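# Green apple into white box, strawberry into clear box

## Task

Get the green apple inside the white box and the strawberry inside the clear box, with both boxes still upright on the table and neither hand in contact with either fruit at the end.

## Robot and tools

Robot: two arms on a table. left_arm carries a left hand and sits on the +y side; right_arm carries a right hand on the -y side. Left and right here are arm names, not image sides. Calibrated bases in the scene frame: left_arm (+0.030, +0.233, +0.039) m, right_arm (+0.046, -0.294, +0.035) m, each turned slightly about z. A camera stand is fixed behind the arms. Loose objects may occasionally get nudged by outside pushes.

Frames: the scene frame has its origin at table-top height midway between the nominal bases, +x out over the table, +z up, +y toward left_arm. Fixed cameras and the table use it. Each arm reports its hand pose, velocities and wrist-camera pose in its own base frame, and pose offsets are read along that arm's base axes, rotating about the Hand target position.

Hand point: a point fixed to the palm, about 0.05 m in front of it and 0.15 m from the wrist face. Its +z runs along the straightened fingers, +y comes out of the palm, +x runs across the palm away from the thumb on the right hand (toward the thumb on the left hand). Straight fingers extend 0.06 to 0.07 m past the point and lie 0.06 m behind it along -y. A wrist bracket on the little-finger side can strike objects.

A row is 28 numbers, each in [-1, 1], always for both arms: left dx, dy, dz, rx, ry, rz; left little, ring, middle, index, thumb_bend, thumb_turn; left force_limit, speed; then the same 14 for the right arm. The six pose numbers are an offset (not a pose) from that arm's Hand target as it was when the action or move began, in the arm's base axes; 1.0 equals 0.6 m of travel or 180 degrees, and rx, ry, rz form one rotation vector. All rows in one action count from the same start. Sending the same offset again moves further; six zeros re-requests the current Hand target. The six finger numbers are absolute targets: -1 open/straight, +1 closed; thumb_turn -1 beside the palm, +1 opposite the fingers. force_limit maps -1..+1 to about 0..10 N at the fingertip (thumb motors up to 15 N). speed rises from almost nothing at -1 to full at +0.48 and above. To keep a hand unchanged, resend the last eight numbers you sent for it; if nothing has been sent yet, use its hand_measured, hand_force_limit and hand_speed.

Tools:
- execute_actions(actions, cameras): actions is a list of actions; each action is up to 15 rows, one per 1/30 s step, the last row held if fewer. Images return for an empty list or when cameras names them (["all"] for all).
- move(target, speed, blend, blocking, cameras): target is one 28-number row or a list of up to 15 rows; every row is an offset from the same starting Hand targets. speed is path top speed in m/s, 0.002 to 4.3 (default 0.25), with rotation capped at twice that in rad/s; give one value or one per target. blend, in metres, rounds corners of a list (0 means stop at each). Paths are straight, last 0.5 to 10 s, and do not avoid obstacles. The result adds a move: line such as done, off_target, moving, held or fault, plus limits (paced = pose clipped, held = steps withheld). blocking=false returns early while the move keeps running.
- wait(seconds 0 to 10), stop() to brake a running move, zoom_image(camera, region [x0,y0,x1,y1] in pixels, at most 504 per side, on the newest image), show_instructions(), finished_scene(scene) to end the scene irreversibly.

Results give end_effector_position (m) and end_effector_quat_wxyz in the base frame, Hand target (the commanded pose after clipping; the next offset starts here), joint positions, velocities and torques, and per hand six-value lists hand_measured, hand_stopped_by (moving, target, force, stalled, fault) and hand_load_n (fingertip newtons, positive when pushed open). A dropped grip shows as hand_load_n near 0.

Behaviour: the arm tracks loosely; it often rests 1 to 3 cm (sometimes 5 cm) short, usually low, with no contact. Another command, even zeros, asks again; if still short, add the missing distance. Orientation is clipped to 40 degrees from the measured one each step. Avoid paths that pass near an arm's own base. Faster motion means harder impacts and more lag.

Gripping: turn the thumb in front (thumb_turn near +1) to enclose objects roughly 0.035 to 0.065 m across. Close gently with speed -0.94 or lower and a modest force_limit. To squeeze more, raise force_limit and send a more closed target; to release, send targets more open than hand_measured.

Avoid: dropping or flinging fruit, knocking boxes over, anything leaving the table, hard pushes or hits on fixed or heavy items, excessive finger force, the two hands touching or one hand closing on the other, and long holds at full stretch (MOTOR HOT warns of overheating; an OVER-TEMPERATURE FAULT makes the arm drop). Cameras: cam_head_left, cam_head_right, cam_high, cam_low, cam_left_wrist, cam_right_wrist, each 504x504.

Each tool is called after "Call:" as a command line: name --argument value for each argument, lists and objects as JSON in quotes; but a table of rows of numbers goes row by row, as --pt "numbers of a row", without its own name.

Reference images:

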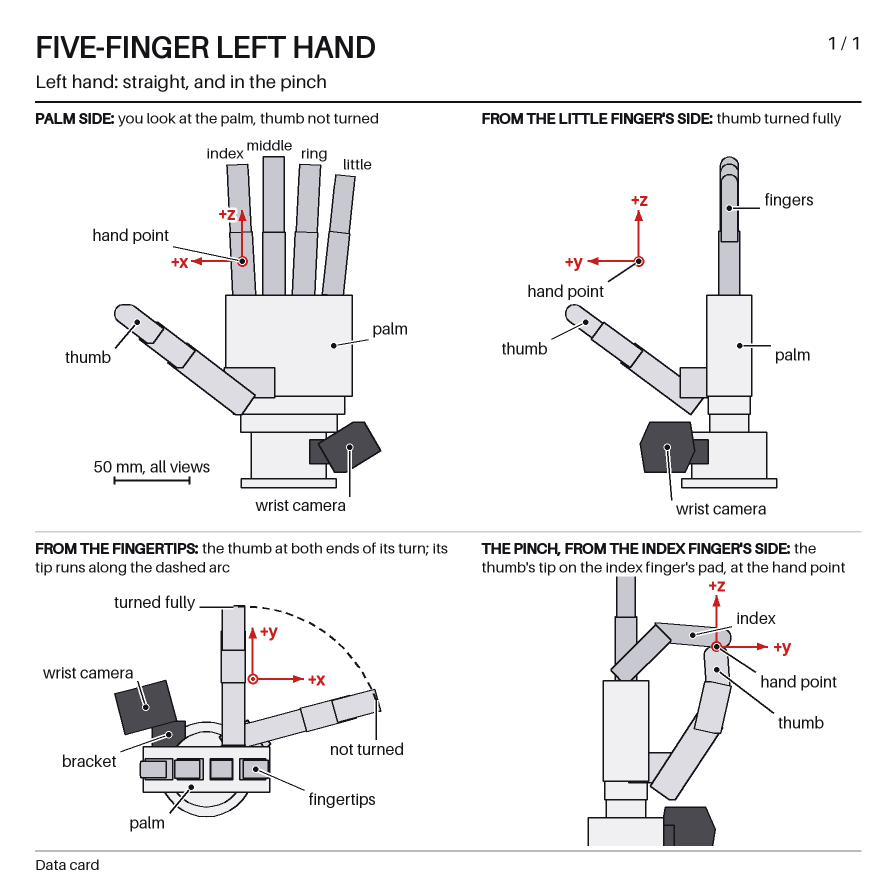

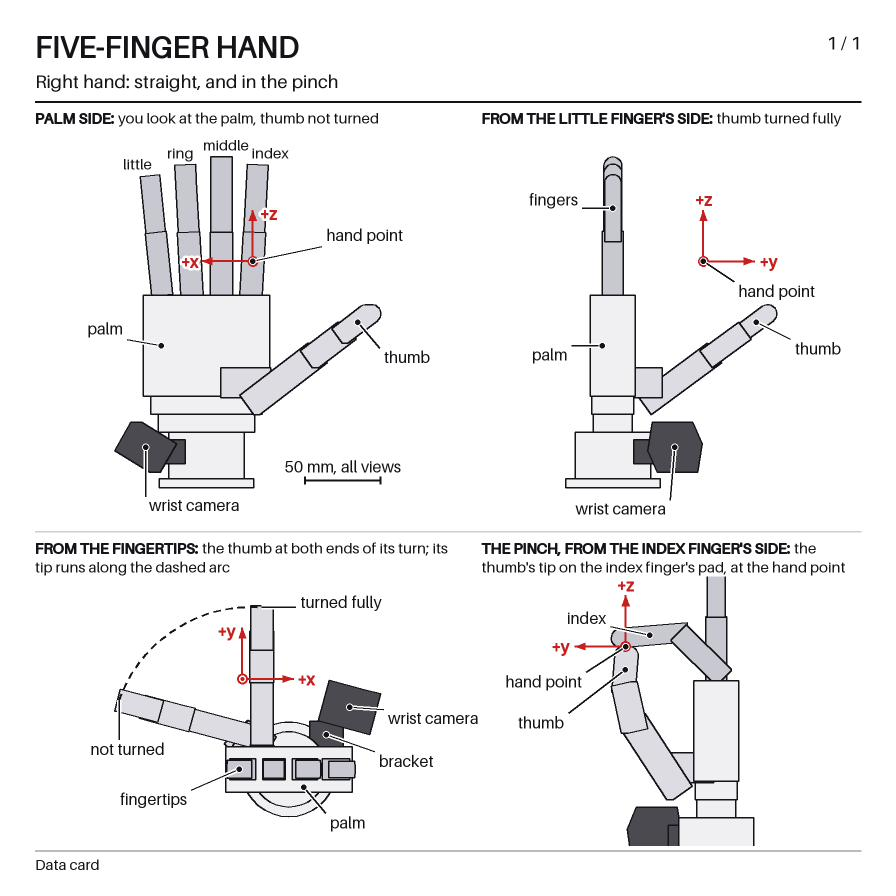

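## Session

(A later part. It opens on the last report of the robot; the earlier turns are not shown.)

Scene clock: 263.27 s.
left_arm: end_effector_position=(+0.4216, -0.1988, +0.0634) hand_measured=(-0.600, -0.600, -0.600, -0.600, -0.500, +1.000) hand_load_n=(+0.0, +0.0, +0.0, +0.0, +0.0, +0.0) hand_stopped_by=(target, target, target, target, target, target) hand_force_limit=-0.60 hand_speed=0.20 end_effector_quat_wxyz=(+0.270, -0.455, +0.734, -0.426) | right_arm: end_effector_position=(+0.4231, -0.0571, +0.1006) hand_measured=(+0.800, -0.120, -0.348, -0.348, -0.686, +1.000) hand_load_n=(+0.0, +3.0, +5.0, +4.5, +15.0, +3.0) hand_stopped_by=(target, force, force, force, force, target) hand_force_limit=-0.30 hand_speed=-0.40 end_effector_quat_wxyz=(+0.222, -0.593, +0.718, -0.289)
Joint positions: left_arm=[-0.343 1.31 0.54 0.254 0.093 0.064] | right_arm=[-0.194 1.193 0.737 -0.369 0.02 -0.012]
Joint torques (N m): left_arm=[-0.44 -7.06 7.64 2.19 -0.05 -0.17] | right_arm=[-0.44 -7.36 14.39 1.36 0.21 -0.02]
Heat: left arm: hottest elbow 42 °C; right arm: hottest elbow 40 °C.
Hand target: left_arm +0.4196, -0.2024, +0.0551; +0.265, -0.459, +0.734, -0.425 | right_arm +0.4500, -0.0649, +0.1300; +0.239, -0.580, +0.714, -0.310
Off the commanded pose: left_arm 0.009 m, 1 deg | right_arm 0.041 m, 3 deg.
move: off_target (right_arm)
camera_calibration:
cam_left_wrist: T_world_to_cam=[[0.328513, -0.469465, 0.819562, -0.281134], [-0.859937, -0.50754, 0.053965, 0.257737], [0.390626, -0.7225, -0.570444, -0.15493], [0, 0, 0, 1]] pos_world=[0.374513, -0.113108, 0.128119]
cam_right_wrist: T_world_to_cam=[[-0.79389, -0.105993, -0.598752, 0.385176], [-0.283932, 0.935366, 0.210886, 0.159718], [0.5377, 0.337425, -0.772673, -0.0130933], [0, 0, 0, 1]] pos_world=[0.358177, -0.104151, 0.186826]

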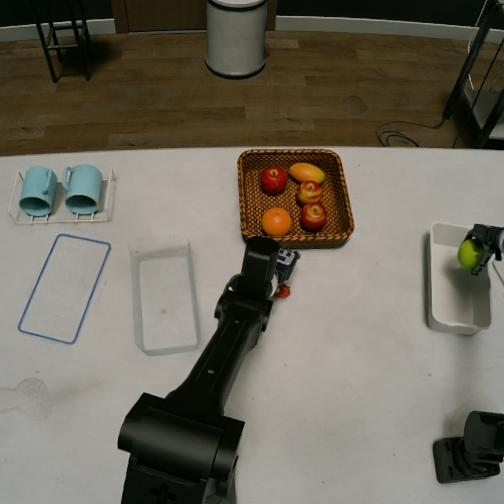

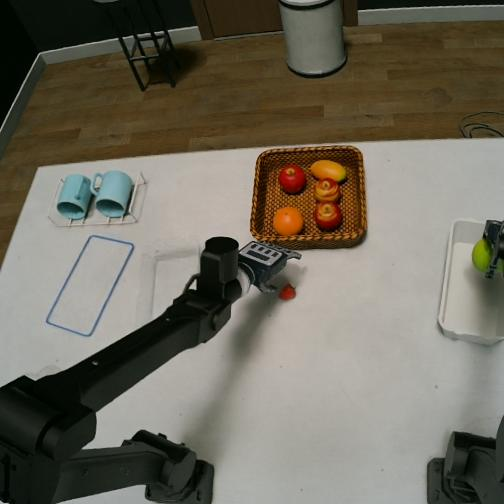

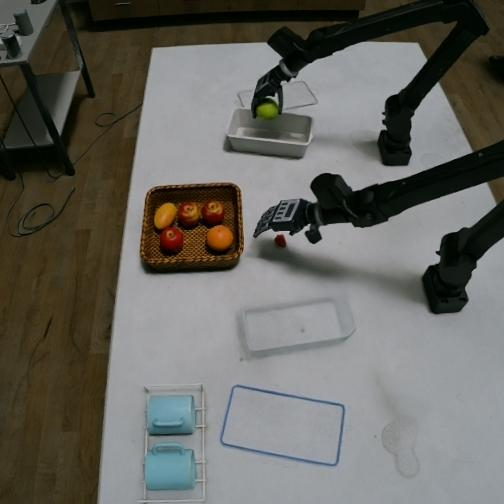

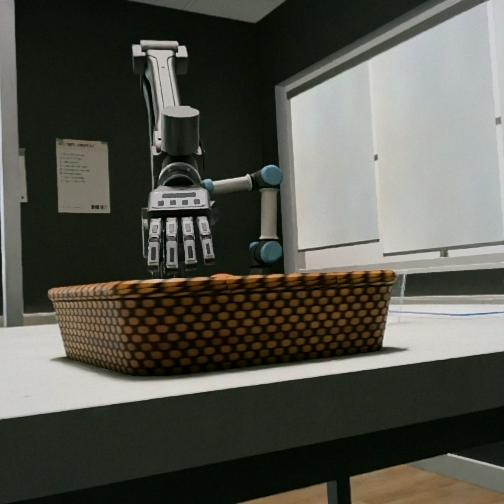

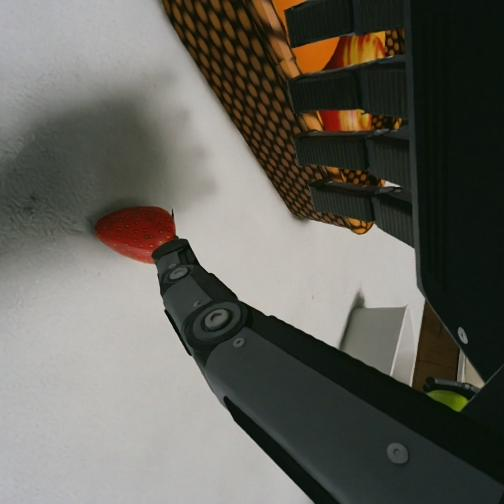

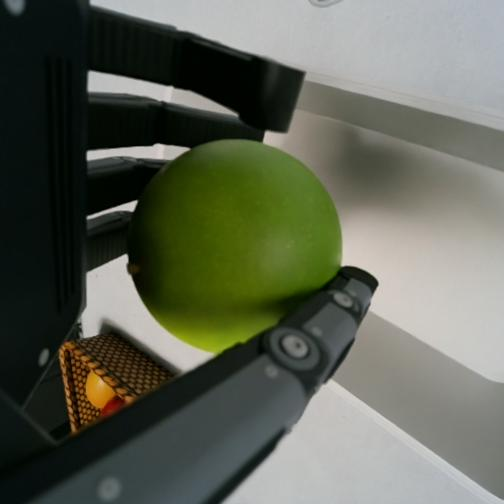

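Call:
move --target '[-0.0125, -0.0067, -0.0667, 0, 0, 0, -0.6,-0.6,-0.6,-0.6,-0.5,1, -0.6, 0.2, 0.0067, 0.0327, -0.1167, 0, 0, 0, 0.8,-0.1,0.11,0.11,-0.2,1,-0.3,-0.4]' --cameras '["all"]' --speed 0.12

Call:
zoom_image --camera "cam_head_right" --region '[220, 220, 340, 340]'

Call:
zoom_image --camera "cam_high" --region '[210, 30, 330, 280]'

Call:
zoom_image --camera "cam_head_left" --region '[384, 200, 504, 340]'

Scene clock: 308.70 s.
left_arm: end_effector_position=(+0.4149, -0.2027, +0.0227) hand_measured=(-0.600, -0.600, -0.600, -0.600, -0.500, +1.000) hand_load_n=(+0.0, +0.0, +0.0, +0.0, +0.0, +0.0) hand_stopped_by=(target, target, target, target, target, target) hand_force_limit=-0.60 hand_speed=0.20 end_effector_quat_wxyz=(+0.270, -0.456, +0.734, -0.426) | right_arm: end_effector_position=(+0.4432, -0.0480, +0.0519) hand_measured=(+0.800, -0.120, -0.348, -0.348, -0.686, +1.000) hand_load_n=(+0.5, +3.0, +5.0, +4.5, +15.0, +3.0) hand_stopped_by=(target, force, force, force, force, target) hand_force_limit=-0.30 hand_speed=-0.40 end_effector_quat_wxyz=(+0.227, -0.585, +0.719, -0.300)
Joint positions: left_arm=[-0.362 1.422 0.486 0.42 0.076 0.053] | right_arm=[-0.153 1.319 0.683 -0.166 0.061 0.027]
Joint torques (N m): left_arm=[-0.56 -7.65 6.6 2.22 -0.06 -0.17] | right_arm=[1.08 -9 9.11 2.32 0.19 -0.03]
Heat: left arm: hottest elbow 42 °C; right arm: hottest elbow 42 °C.
Hand target: left_arm +0.4121, -0.2062, +0.0148; +0.264, -0.459, +0.734, -0.424 | right_arm +0.4540, -0.0452, +0.0599; +0.239, -0.580, +0.714, -0.310
Off the commanded pose: left_arm 0.009 m, 1 deg | right_arm 0.014 m, 2 deg.
move: off_target (right_arm)
camera_calibration:
cam_left_wrist: T_world_to_cam=[[0.329916, -0.468939, 0.819299, -0.247972], [-0.859254, -0.508595, 0.0549024, 0.251677], [0.390946, -0.722099, -0.570732, -0.178409], [0, 0, 0, 1]] pos_world=[0.367812, -0.117111, 0.0875217]
cam_right_wrist: T_world_to_cam=[[-0.781062, -0.0977366, -0.616757, 0.368486], [-0.274325, 0.940971, 0.198291, 0.163915], [0.56097, 0.324069, -0.761769, -0.0761839], [0, 0, 0, 1]] pos_world=[0.375514, -0.0935361, 0.136729]

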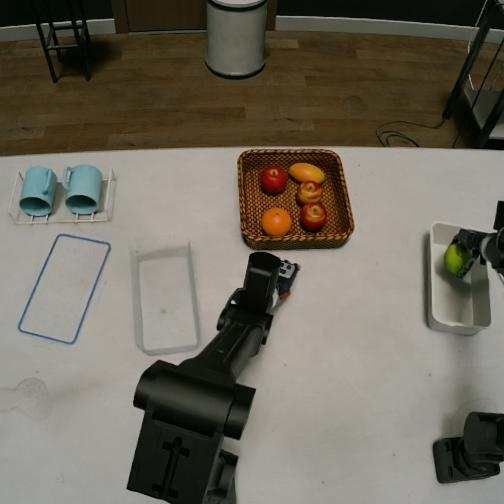

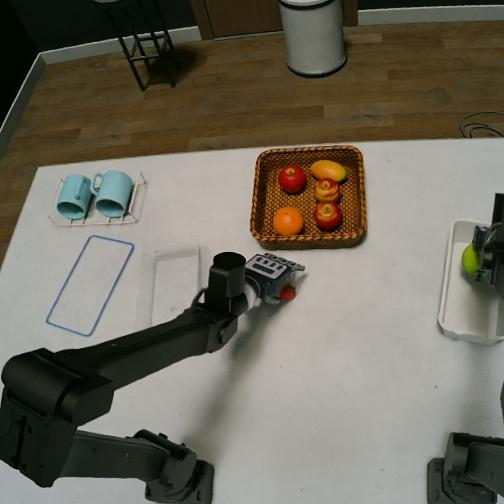

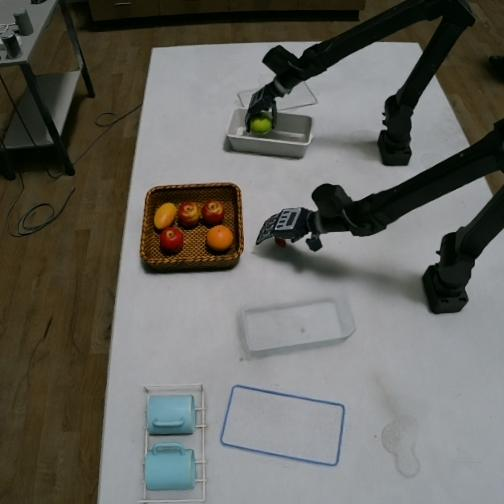

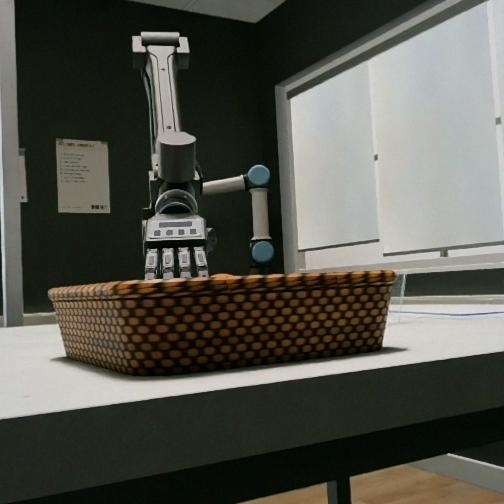

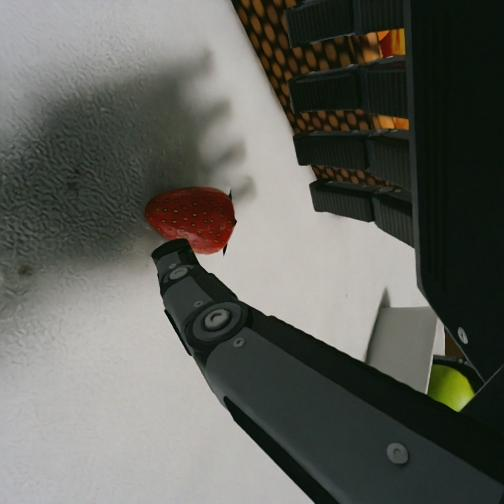

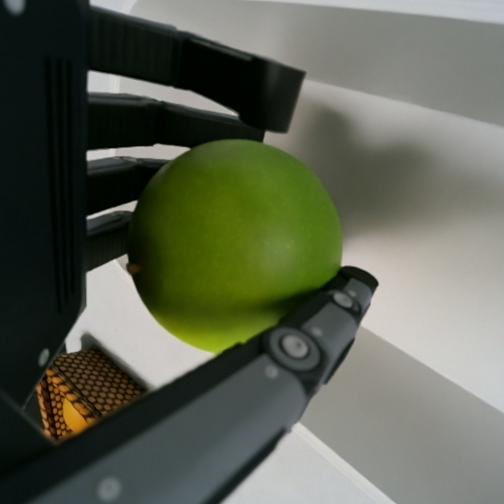

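Scaled by 4.200.

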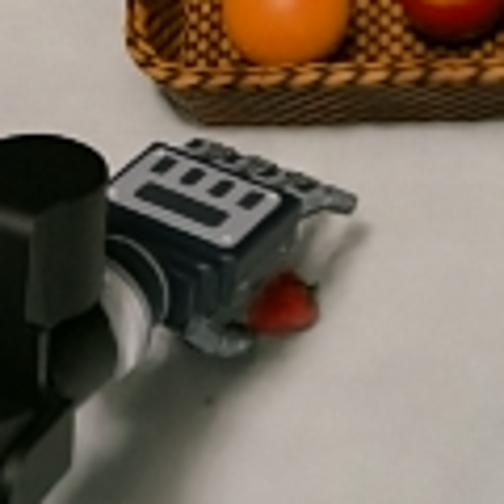

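Scaled by 2.016.

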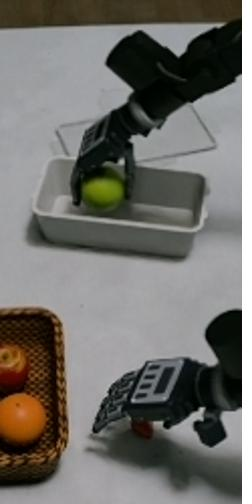

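Scaled by 3.600.

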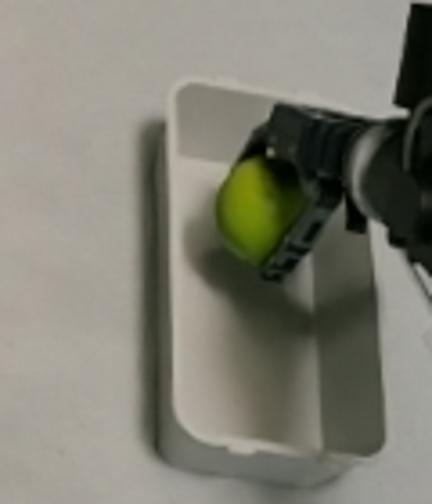

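Call:
move --pt "0 0 -0.02 0 0 0 -0.6 -0.6 -0.6 -0.6 -0.5 1 -0.6 0.2 -0.06 0.0117 0 0 0 0 0.8 -0.1 0.11 0.11 -0.2 1 -0.3 -0.4" --pt "0 0 -0.0383 0 0 0 -0.6 -0.6 -0.6 -0.6 -0.5 1 -0.6 0.2 -0.06 0.0117 -0.0733 0 0 0 0.8 -0.1 0.11 0.11 -0.2 1 -0.3 -0.4" --cameras '["all"]' --speed 0.1 --blend '[0.015, 0]'

Call:
zoom_image --camera "cam_head_right" --region '[220, 220, 340, 340]'

Call:
zoom_image --camera "cam_high" --region '[210, 30, 330, 280]'

Call:
zoom_image --camera "cam_head_left" --region '[384, 200, 504, 340]'

Scene clock: 336.20 s.
left_arm: end_effector_position=(+0.4160, -0.2032, +0.0006) hand_measured=(-0.600, -0.600, -0.600, -0.600, -0.500, +1.000) hand_load_n=(+0.0, +0.0, +0.0, +0.0, +0.0, +0.0) hand_stopped_by=(target, target, target, target, target, target) hand_force_limit=-0.60 hand_speed=0.20 end_effector_quat_wxyz=(+0.271, -0.455, +0.733, -0.426) | right_arm: end_effector_position=(+0.4080, -0.0414, +0.0098) hand_measured=(+0.800, -0.120, -0.348, -0.348, -0.686, +1.000) hand_load_n=(+0.5, +3.0, +4.5, +4.5, +15.0, +3.0) hand_stopped_by=(target, force, force, force, force, target) hand_force_limit=-0.30 hand_speed=-0.40 end_effector_quat_wxyz=(+0.228, -0.584, +0.719, -0.301)
Joint positions: left_arm=[-0.362 1.504 0.471 0.519 0.076 0.053] | right_arm=[-0.149 1.319 0.535 -0.015 0.065 0.031]
Joint torques (N m): left_arm=[-0.62 -8 5.81 2.25 -0.05 -0.17] | right_arm=[1.26 -8.47 8.08 2.4 0.21 0.01]
Heat: left arm: hottest elbow 41 °C; right arm: hottest elbow 38 °C.
Hand target: left_arm +0.4122, -0.2063, -0.0079; +0.265, -0.459, +0.734, -0.424 | right_arm +0.4180, -0.0382, +0.0158; +0.239, -0.580, +0.714, -0.310
Off the commanded pose: left_arm 0.010 m, 1 deg | right_arm 0.012 m, 2 deg.
move: off_target (right_arm)
camera_calibration:
cam_left_wrist: T_world_to_cam=[[0.328107, -0.468218, 0.820438, -0.229489], [-0.859364, -0.508564, 0.053441, 0.253748], [0.392223, -0.722589, -0.569233, -0.192373], [0, 0, 0, 1]] pos_world=[0.368812, -0.117411, 0.0652157]
cam_right_wrist: T_world_to_cam=[[-0.77897, -0.096797, -0.619545, 0.314961], [-0.273419, 0.941576, 0.196666, 0.15606], [0.564312, 0.322592, -0.759925, -0.09213], [0, 0, 0, 1]] pos_world=[0.340005, -0.0867344, 0.094429]

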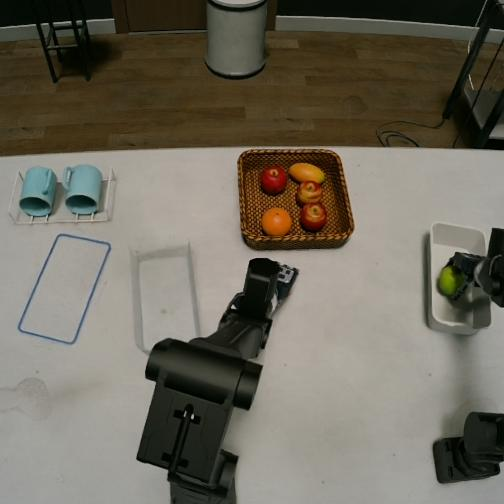

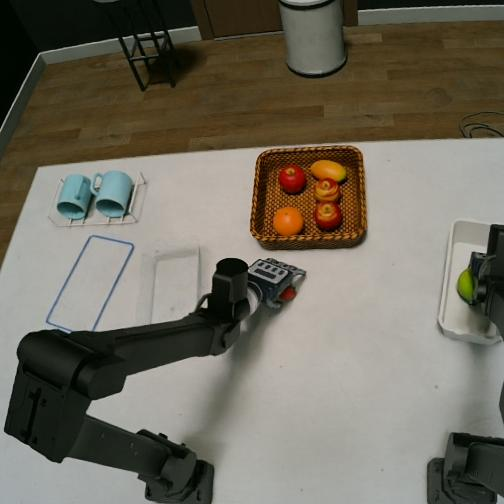

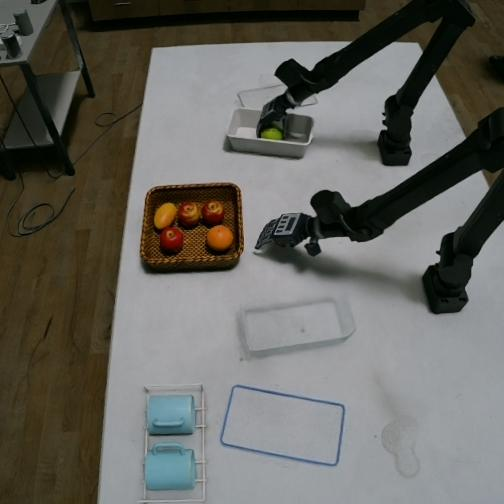

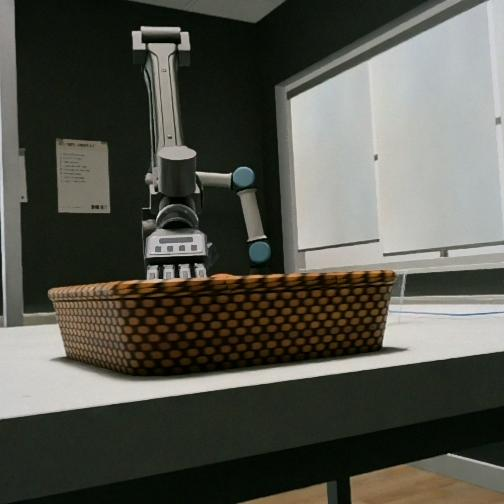

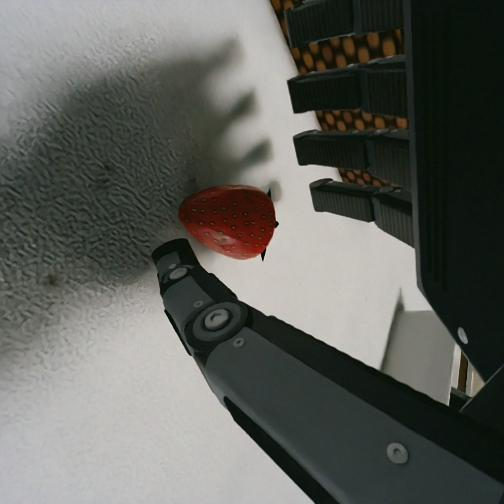

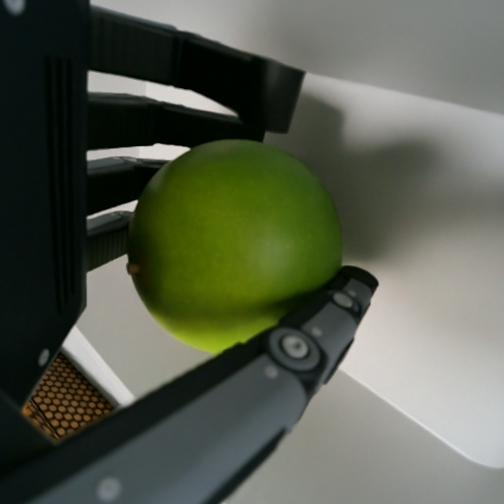

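Scaled by 4.200.

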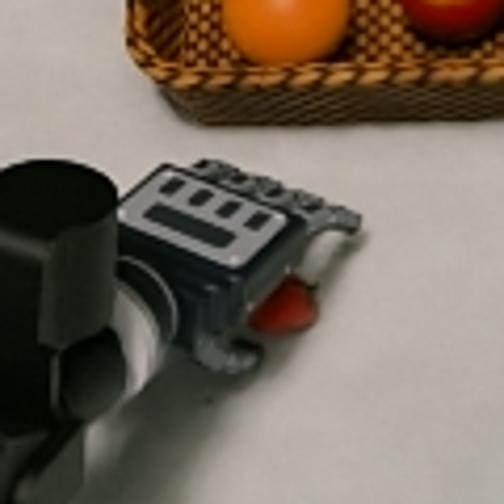

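Scaled by 2.016.

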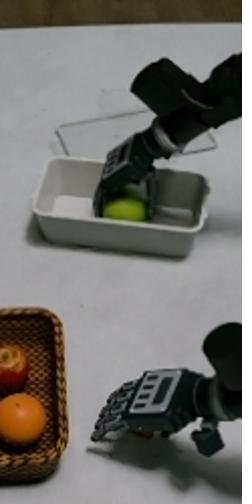

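Scaled by 3.600.

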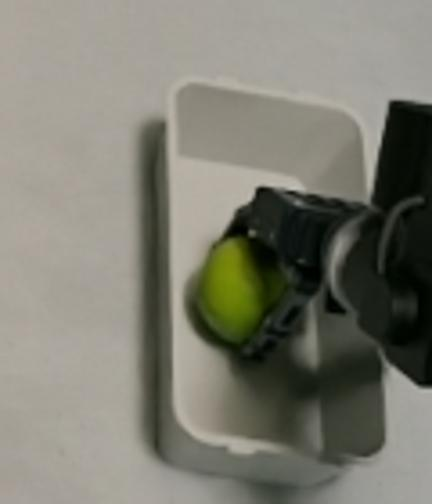

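Call:
move --target '[-0.005, -0.003, -0.015, 0, 0, 0, -0.6,-0.6,-0.6,-0.6,-0.5,1, -0.6, 0.2, 0, 0, -0.0125, 0, 0, 0, 0.8,-0.1,0.11,0.11,-0.2,1,-0.3,-0.4]' --cameras '["cam_head_right","cam_left_wrist","cam_right_wrist"]' --speed 0.08

Call:
zoom_image --camera "cam_head_right" --region '[220, 220, 340, 340]'

Scene clock: 363.00 s.
left_arm: end_effector_position=(+0.4130, -0.2051, -0.0088) hand_measured=(-0.600, -0.600, -0.600, -0.600, -0.500, +1.000) hand_load_n=(+0.0, +0.0, +0.0, +0.0, +0.0, +0.0) hand_stopped_by=(target, target, target, target, target, target) hand_force_limit=-0.60 hand_speed=0.20 end_effector_quat_wxyz=(+0.271, -0.455, +0.733, -0.426) | right_arm: end_effector_position=(+0.4104, -0.0418, +0.0054) hand_measured=(+0.800, -0.120, -0.348, -0.348, -0.686, +1.000) hand_load_n=(+0.0, +3.0, +5.0, +4.5, +15.0, +2.5) hand_stopped_by=(target, force, force, force, force, target) hand_force_limit=-0.30 hand_speed=-0.40 end_effector_quat_wxyz=(+0.230, -0.583, +0.718, -0.304)
Joint positions: left_arm=[-0.371 1.534 0.46 0.56 0.069 0.049] | right_arm=[-0.149 1.336 0.53 0.015 0.065 0.032]
Joint torques (N m): left_arm=[-0.62 -8.12 5.55 2.29 -0.06 -0.17] | right_arm=[0.97 -7.36 7.8 2.52 0.22 0]
Heat: left arm: hottest elbow 41 °C; right arm: hottest elbow 37 °C.
Hand target: left_arm +0.4090, -0.2081, -0.0171; +0.264, -0.459, +0.734, -0.424 | right_arm +0.4182, -0.0382, +0.0085; +0.239, -0.580, +0.714, -0.310
Off the commanded pose: left_arm 0.009 m, 1 deg | right_arm 0.009 m, 1 deg.
move: done
camera_calibration:
cam_left_wrist: T_world_to_cam=[[0.328464, -0.468538, 0.820112, -0.221963], [-0.859537, -0.508222, 0.0539023, 0.250729], [0.391544, -0.722622, -0.569659, -0.197666], [0, 0, 0, 1]] pos_world=[0.365812, -0.11941, 0.0559175]
cam_right_wrist: T_world_to_cam=[[-0.774059, -0.0971673, -0.625613, 0.312042], [-0.274737, 0.941817, 0.193648, 0.158507], [0.570397, 0.321774, -0.755718, -0.0992367], [0, 0, 0, 1]] pos_world=[0.341691, -0.0870328, 0.0895279]
Images, in order (width x height): cam_head_right 504x504, cam_left_wrist 504x504, cam_right_wrist 504x504.

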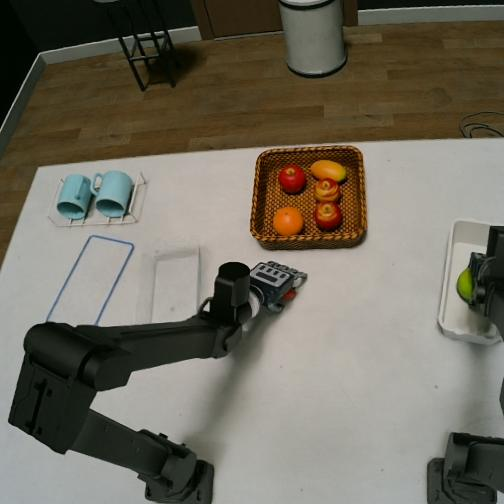

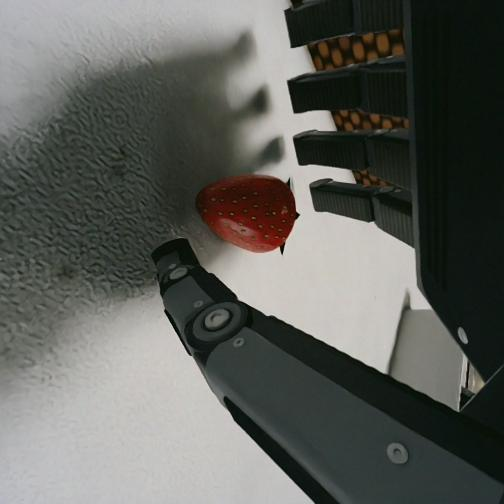

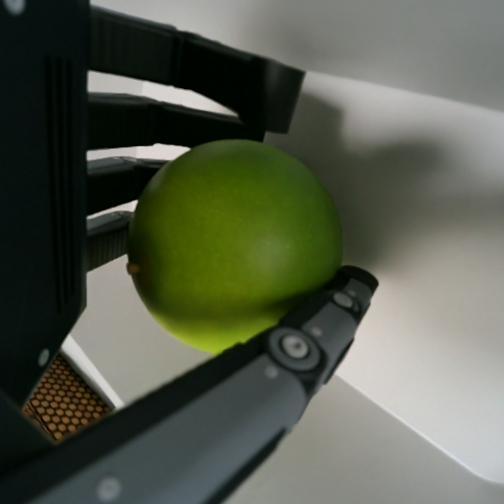

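Scaled by 4.200.

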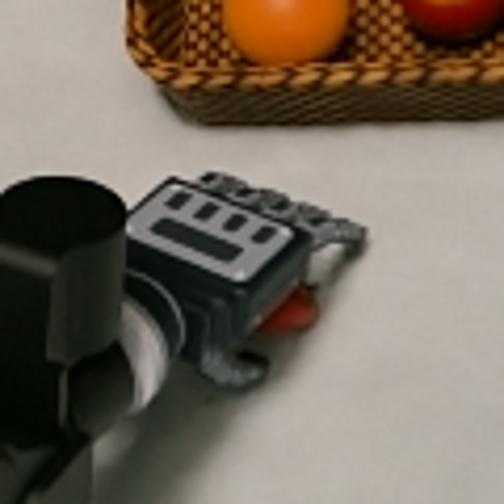

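Call:
execute_actions --actions '[[[0,0,0,0,0,0,-0.6,-0.6,0.2,0.2,0.1,1,-0.5,-0.82, 0,0,0,0,0,0, 0.8,-1,-1,-1,-1,1,-0.3,-0.6]],[[0,0,0,0,0,0,-0.6,-0.6,0.2,0.2,0.1,1,-0.5,-0.82, 0,0,0,0,0,0, 0.8,-1,-1,-1,-1,1,-0.3,-0.6]],[[0,0,0,0,0,0,-0.6,-0.6,0.2,0.2,0.1,1,-0.5,-0.82, 0,0,0,0,0,0, 0.8,-1,-1,-1,-1,1,-0.3,-0.6]]]' --cameras '["all"]'

Scene clock: 371.77 s.
left_arm: end_effector_position=(+0.4134, -0.2055, -0.0082) hand_measured=(-0.600, -0.600, -0.170, -0.104, -0.280, +1.000) hand_load_n=(+0.0, +0.0, +2.5, +2.5, +4.5, -0.5) hand_stopped_by=(target, target, force, force, force, target) hand_force_limit=-0.50 hand_speed=-0.82 end_effector_quat_wxyz=(+0.271, -0.455, +0.733, -0.427) | right_arm: end_effector_position=(+0.4124, -0.0420, +0.0067) hand_measured=(+0.800, -1.000, -1.000, -1.000, -1.000, +1.000) hand_load_n=(+0.0, +0.0, +0.0, +0.0, +0.0, +0.0) hand_stopped_by=(target, target, target, target, target, target) hand_force_limit=-0.30 hand_speed=-0.60 end_effector_quat_wxyz=(+0.233, -0.581, +0.717, -0.307)
Joint positions: left_arm=[-0.371 1.534 0.46 0.563 0.069 0.048] | right_arm=[-0.149 1.336 0.53 0.024 0.065 0.034]
Joint torques (N m): left_arm=[-0.56 -8.12 5.48 2.21 -0.05 -0.17] | right_arm=[0.73 -7.53 7.88 2.29 0.19 -0.01]
Heat: left arm: hottest elbow 41 °C; right arm: hottest elbow 37 °C.
Hand target: left_arm +0.4090, -0.2081, -0.0171; +0.264, -0.459, +0.734, -0.424 | right_arm +0.4181, -0.0383, +0.0085; +0.239, -0.580, +0.715, -0.310
Off the commanded pose: left_arm 0.010 m, 1 deg | right_arm 0.007 m, 1 deg.
Step readings (end_effector_position of left_arm | right_arm):
0: (+0.4130, -0.2051, -0.0088) | (+0.4104, -0.0418, +0.0054)
1: (+0.4130, -0.2051, -0.0088) | (+0.4104, -0.0418, +0.0054)
2: (+0.4130, -0.2051, -0.0088) | (+0.4104, -0.0418, +0.0054)
4: (+0.4130, -0.2051, -0.0088) | (+0.4104, -0.0418, +0.0054)
8: (+0.4130, -0.2051, -0.0088) | (+0.4120, -0.0420, +0.0064)
15: (+0.4130, -0.2051, -0.0088) | (+0.4123, -0.0420, +0.0066)
16: (+0.4130, -0.2051, -0.0088) | (+0.4124, -0.0420, +0.0066)
17: (+0.4130, -0.2051, -0.0088) | (+0.4124, -0.0420, +0.0067)
19: (+0.4130, -0.2051, -0.0088) | (+0.4124, -0.0420, +0.0067)
23: (+0.4130, -0.2051, -0.0088) | (+0.4124, -0.0420, +0.0067)
30: (+0.4130, -0.2051, -0.0088) | (+0.4124, -0.0420, +0.0067)
31: (+0.4130, -0.2051, -0.0088) | (+0.4124, -0.0420, +0.0067)
32: (+0.4133, -0.2052, -0.0085) | (+0.4124, -0.0420, +0.0067)
34: (+0.4134, -0.2054, -0.0082) | (+0.4124, -0.0420, +0.0067)
38: (+0.4134, -0.2054, -0.0082) | (+0.4124, -0.0420, +0.0067)
45: (+0.4134, -0.2055, -0.0082) | (+0.4124, -0.0420, +0.0067)
camera_calibration:
cam_left_wrist: T_world_to_cam=[[0.32718, -0.46664, 0.821706, -0.221756], [-0.859264, -0.508756, 0.053217, 0.250656], [0.393214, -0.723474, -0.567422, -0.198561], [0, 0, 0, 1]] pos_world=[0.366011, -0.119611, 0.0562111]
cam_right_wrist: T_world_to_cam=[[-0.768788, -0.095608, -0.632316, 0.312317], [-0.274562, 0.942341, 0.191336, 0.158985], [0.577564, 0.320707, -0.750711, -0.102354], [0, 0, 0, 1]] pos_world=[0.342873, -0.0871323, 0.090225]

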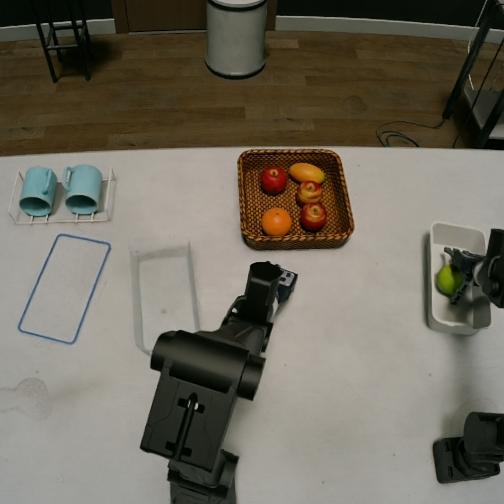

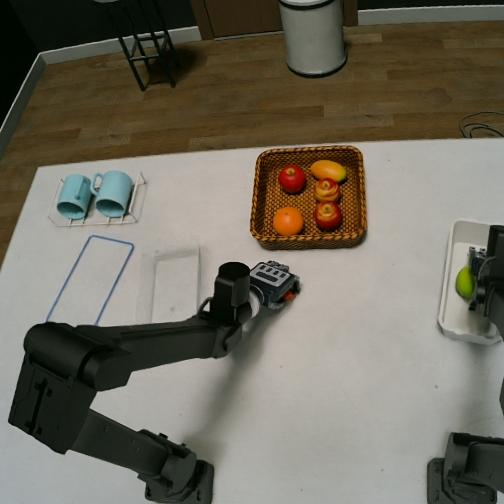

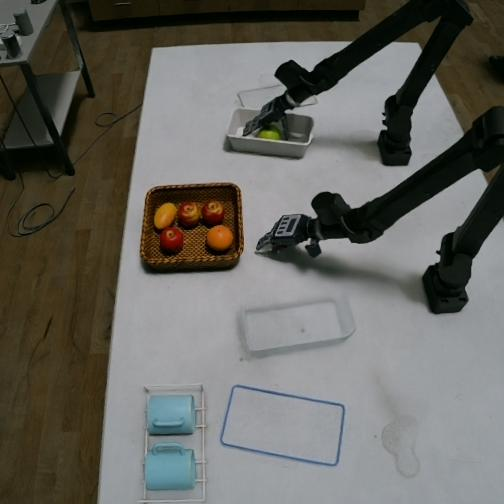

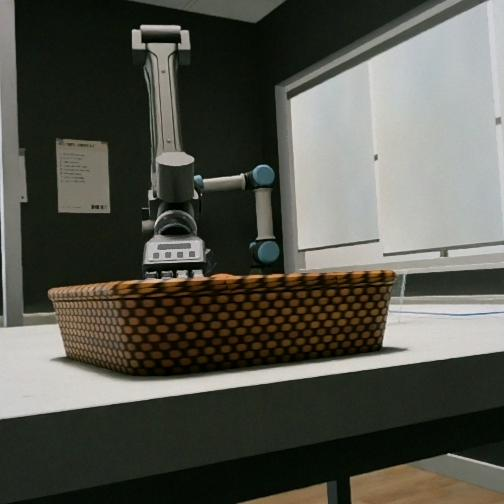

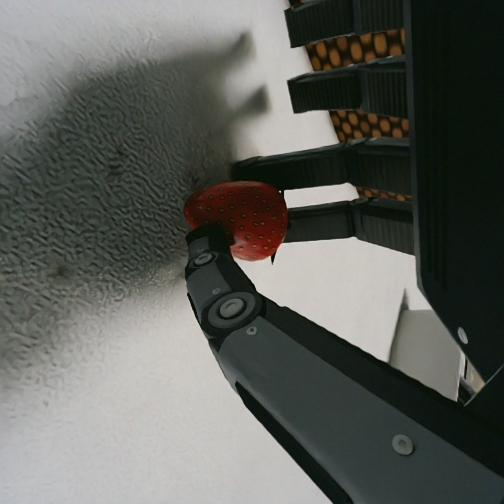

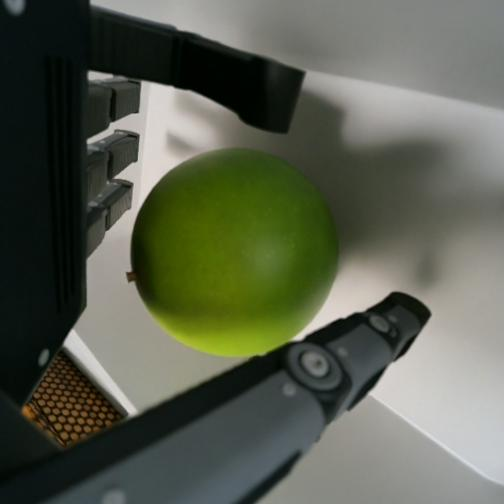

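Call:
move --target '[0,0,0.2,0,0,0,-0.6,-0.6,0.2,0.2,0.1,1,-0.5,-0.82, 0,0,0.2,0,0,0, 0.8,-1,-1,-1,-1,1,-0.3,-0.6]' --cameras '["all"]' --speed 0.12

Call:
zoom_image --camera "cam_head_left" --region '[110, 220, 250, 380]'

Call:
zoom_image --camera "cam_high" --region '[220, 260, 380, 380]'

Call:
zoom_image --camera "cam_head_right" --region '[110, 220, 250, 380]'

Scene clock: 380.67 s.
left_arm: end_effector_position=(+0.3980, -0.1995, +0.0841) hand_measured=(-0.600, -0.600, -0.170, -0.104, -0.280, +1.000) hand_load_n=(+0.0, +0.0, +2.5, +2.5, +4.5, -1.0) hand_stopped_by=(target, target, force, force, force, target) hand_force_limit=-0.50 hand_speed=-0.82 end_effector_quat_wxyz=(+0.259, -0.462, +0.742, -0.412) | right_arm: end_effector_position=(+0.3988, -0.0400, +0.1008) hand_measured=(+0.800, -1.000, -1.000, -1.000, -1.000, +1.000) hand_load_n=(+0.0, +0.0, +0.0, -0.5, +0.0, +0.0) hand_stopped_by=(target, target, target, target, target, target) hand_force_limit=-0.30 hand_speed=-0.60 end_effector_quat_wxyz=(+0.221, -0.586, +0.723, -0.293)
Joint positions: left_arm=[-0.371 1.194 0.545 0.093 0.069 0.047] | right_arm=[-0.149 1.107 0.672 -0.386 0.065 0.034]
Joint torques (N m): left_arm=[-0.56 -8.29 12.04 1.33 -0.04 -0.17] | right_arm=[0.32 -7.47 13.18 1.21 0.19 0]
Heat: left arm: hottest elbow 41 °C; right arm: hottest elbow 37 °C.
Hand target: left_arm +0.4089, -0.2081, +0.1028; +0.264, -0.459, +0.734, -0.424 | right_arm +0.4180, -0.0383, +0.1283; +0.239, -0.580, +0.715, -0.310
Off the commanded pose: left_arm 0.023 m, 2 deg | right_arm 0.034 m, 3 deg.
move: off_target (left_arm, right_arm)
camera_calibration:
cam_left_wrist: T_world_to_cam=[[0.361417, -0.479591, 0.799606, -0.304197], [-0.856343, -0.509988, 0.0811798, 0.231771], [0.368856, -0.714077, -0.595012, -0.122012], [0, 0, 0, 1]] pos_world=[0.353422, -0.114816, 0.151824]
cam_right_wrist: T_world_to_cam=[[-0.792093, -0.0921244, -0.603408, 0.368054], [-0.267061, 0.941213, 0.206873, 0.130686], [0.548877, 0.32501, -0.770131, -0.0109378], [0, 0, 0, 1]] pos_world=[0.332438, -0.085542, 0.186628]

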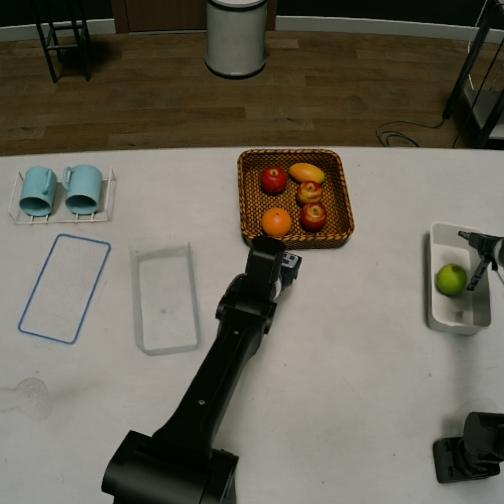

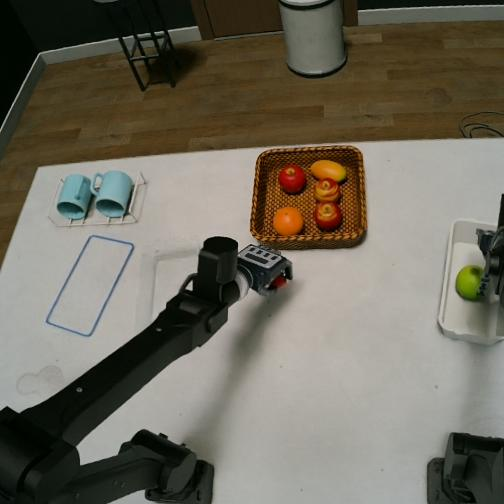

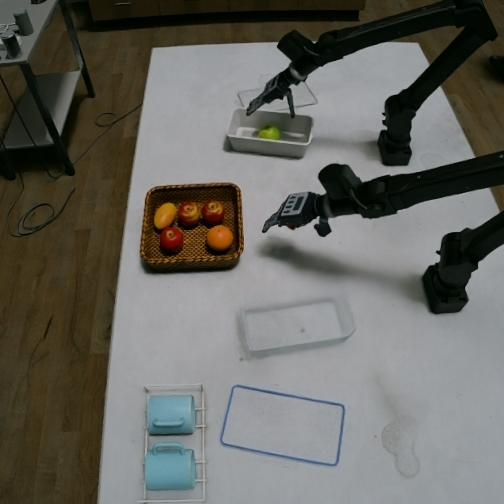

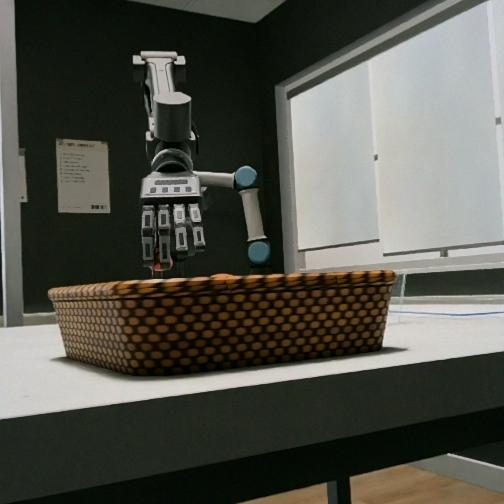

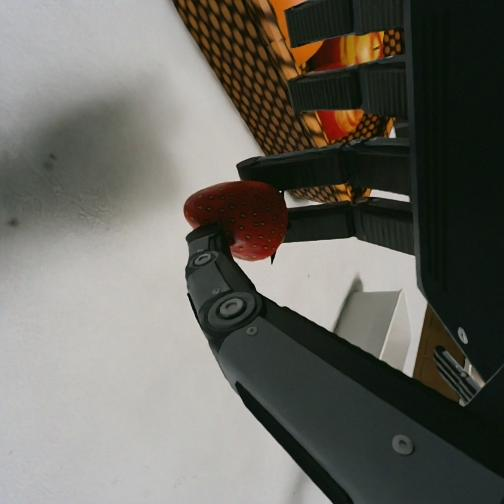

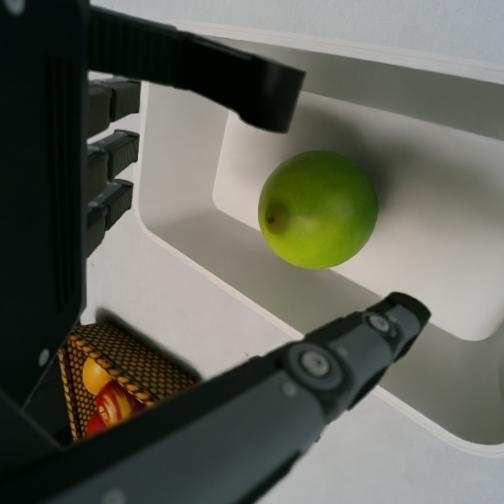

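Scaled by 3.150.

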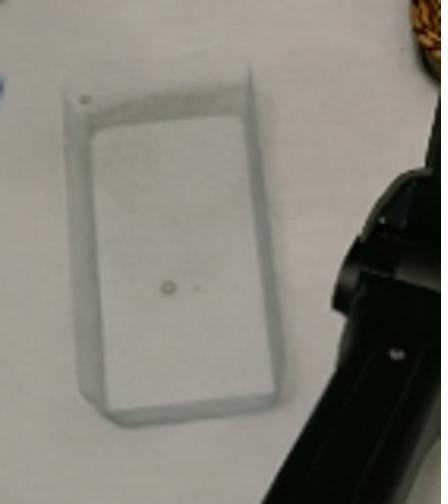

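Scaled by 3.150.

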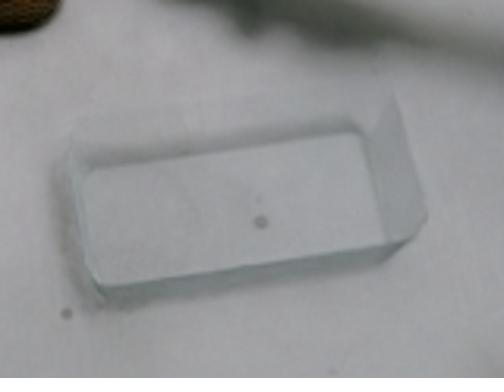

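Scaled by 3.150.

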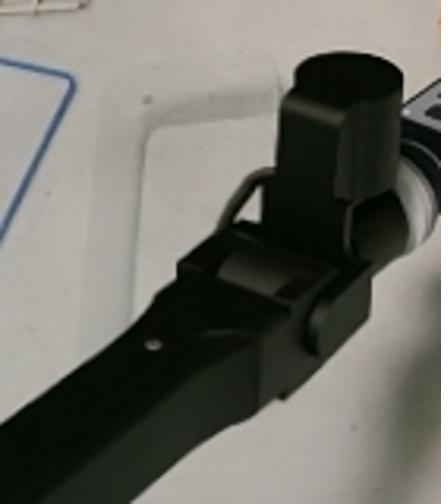

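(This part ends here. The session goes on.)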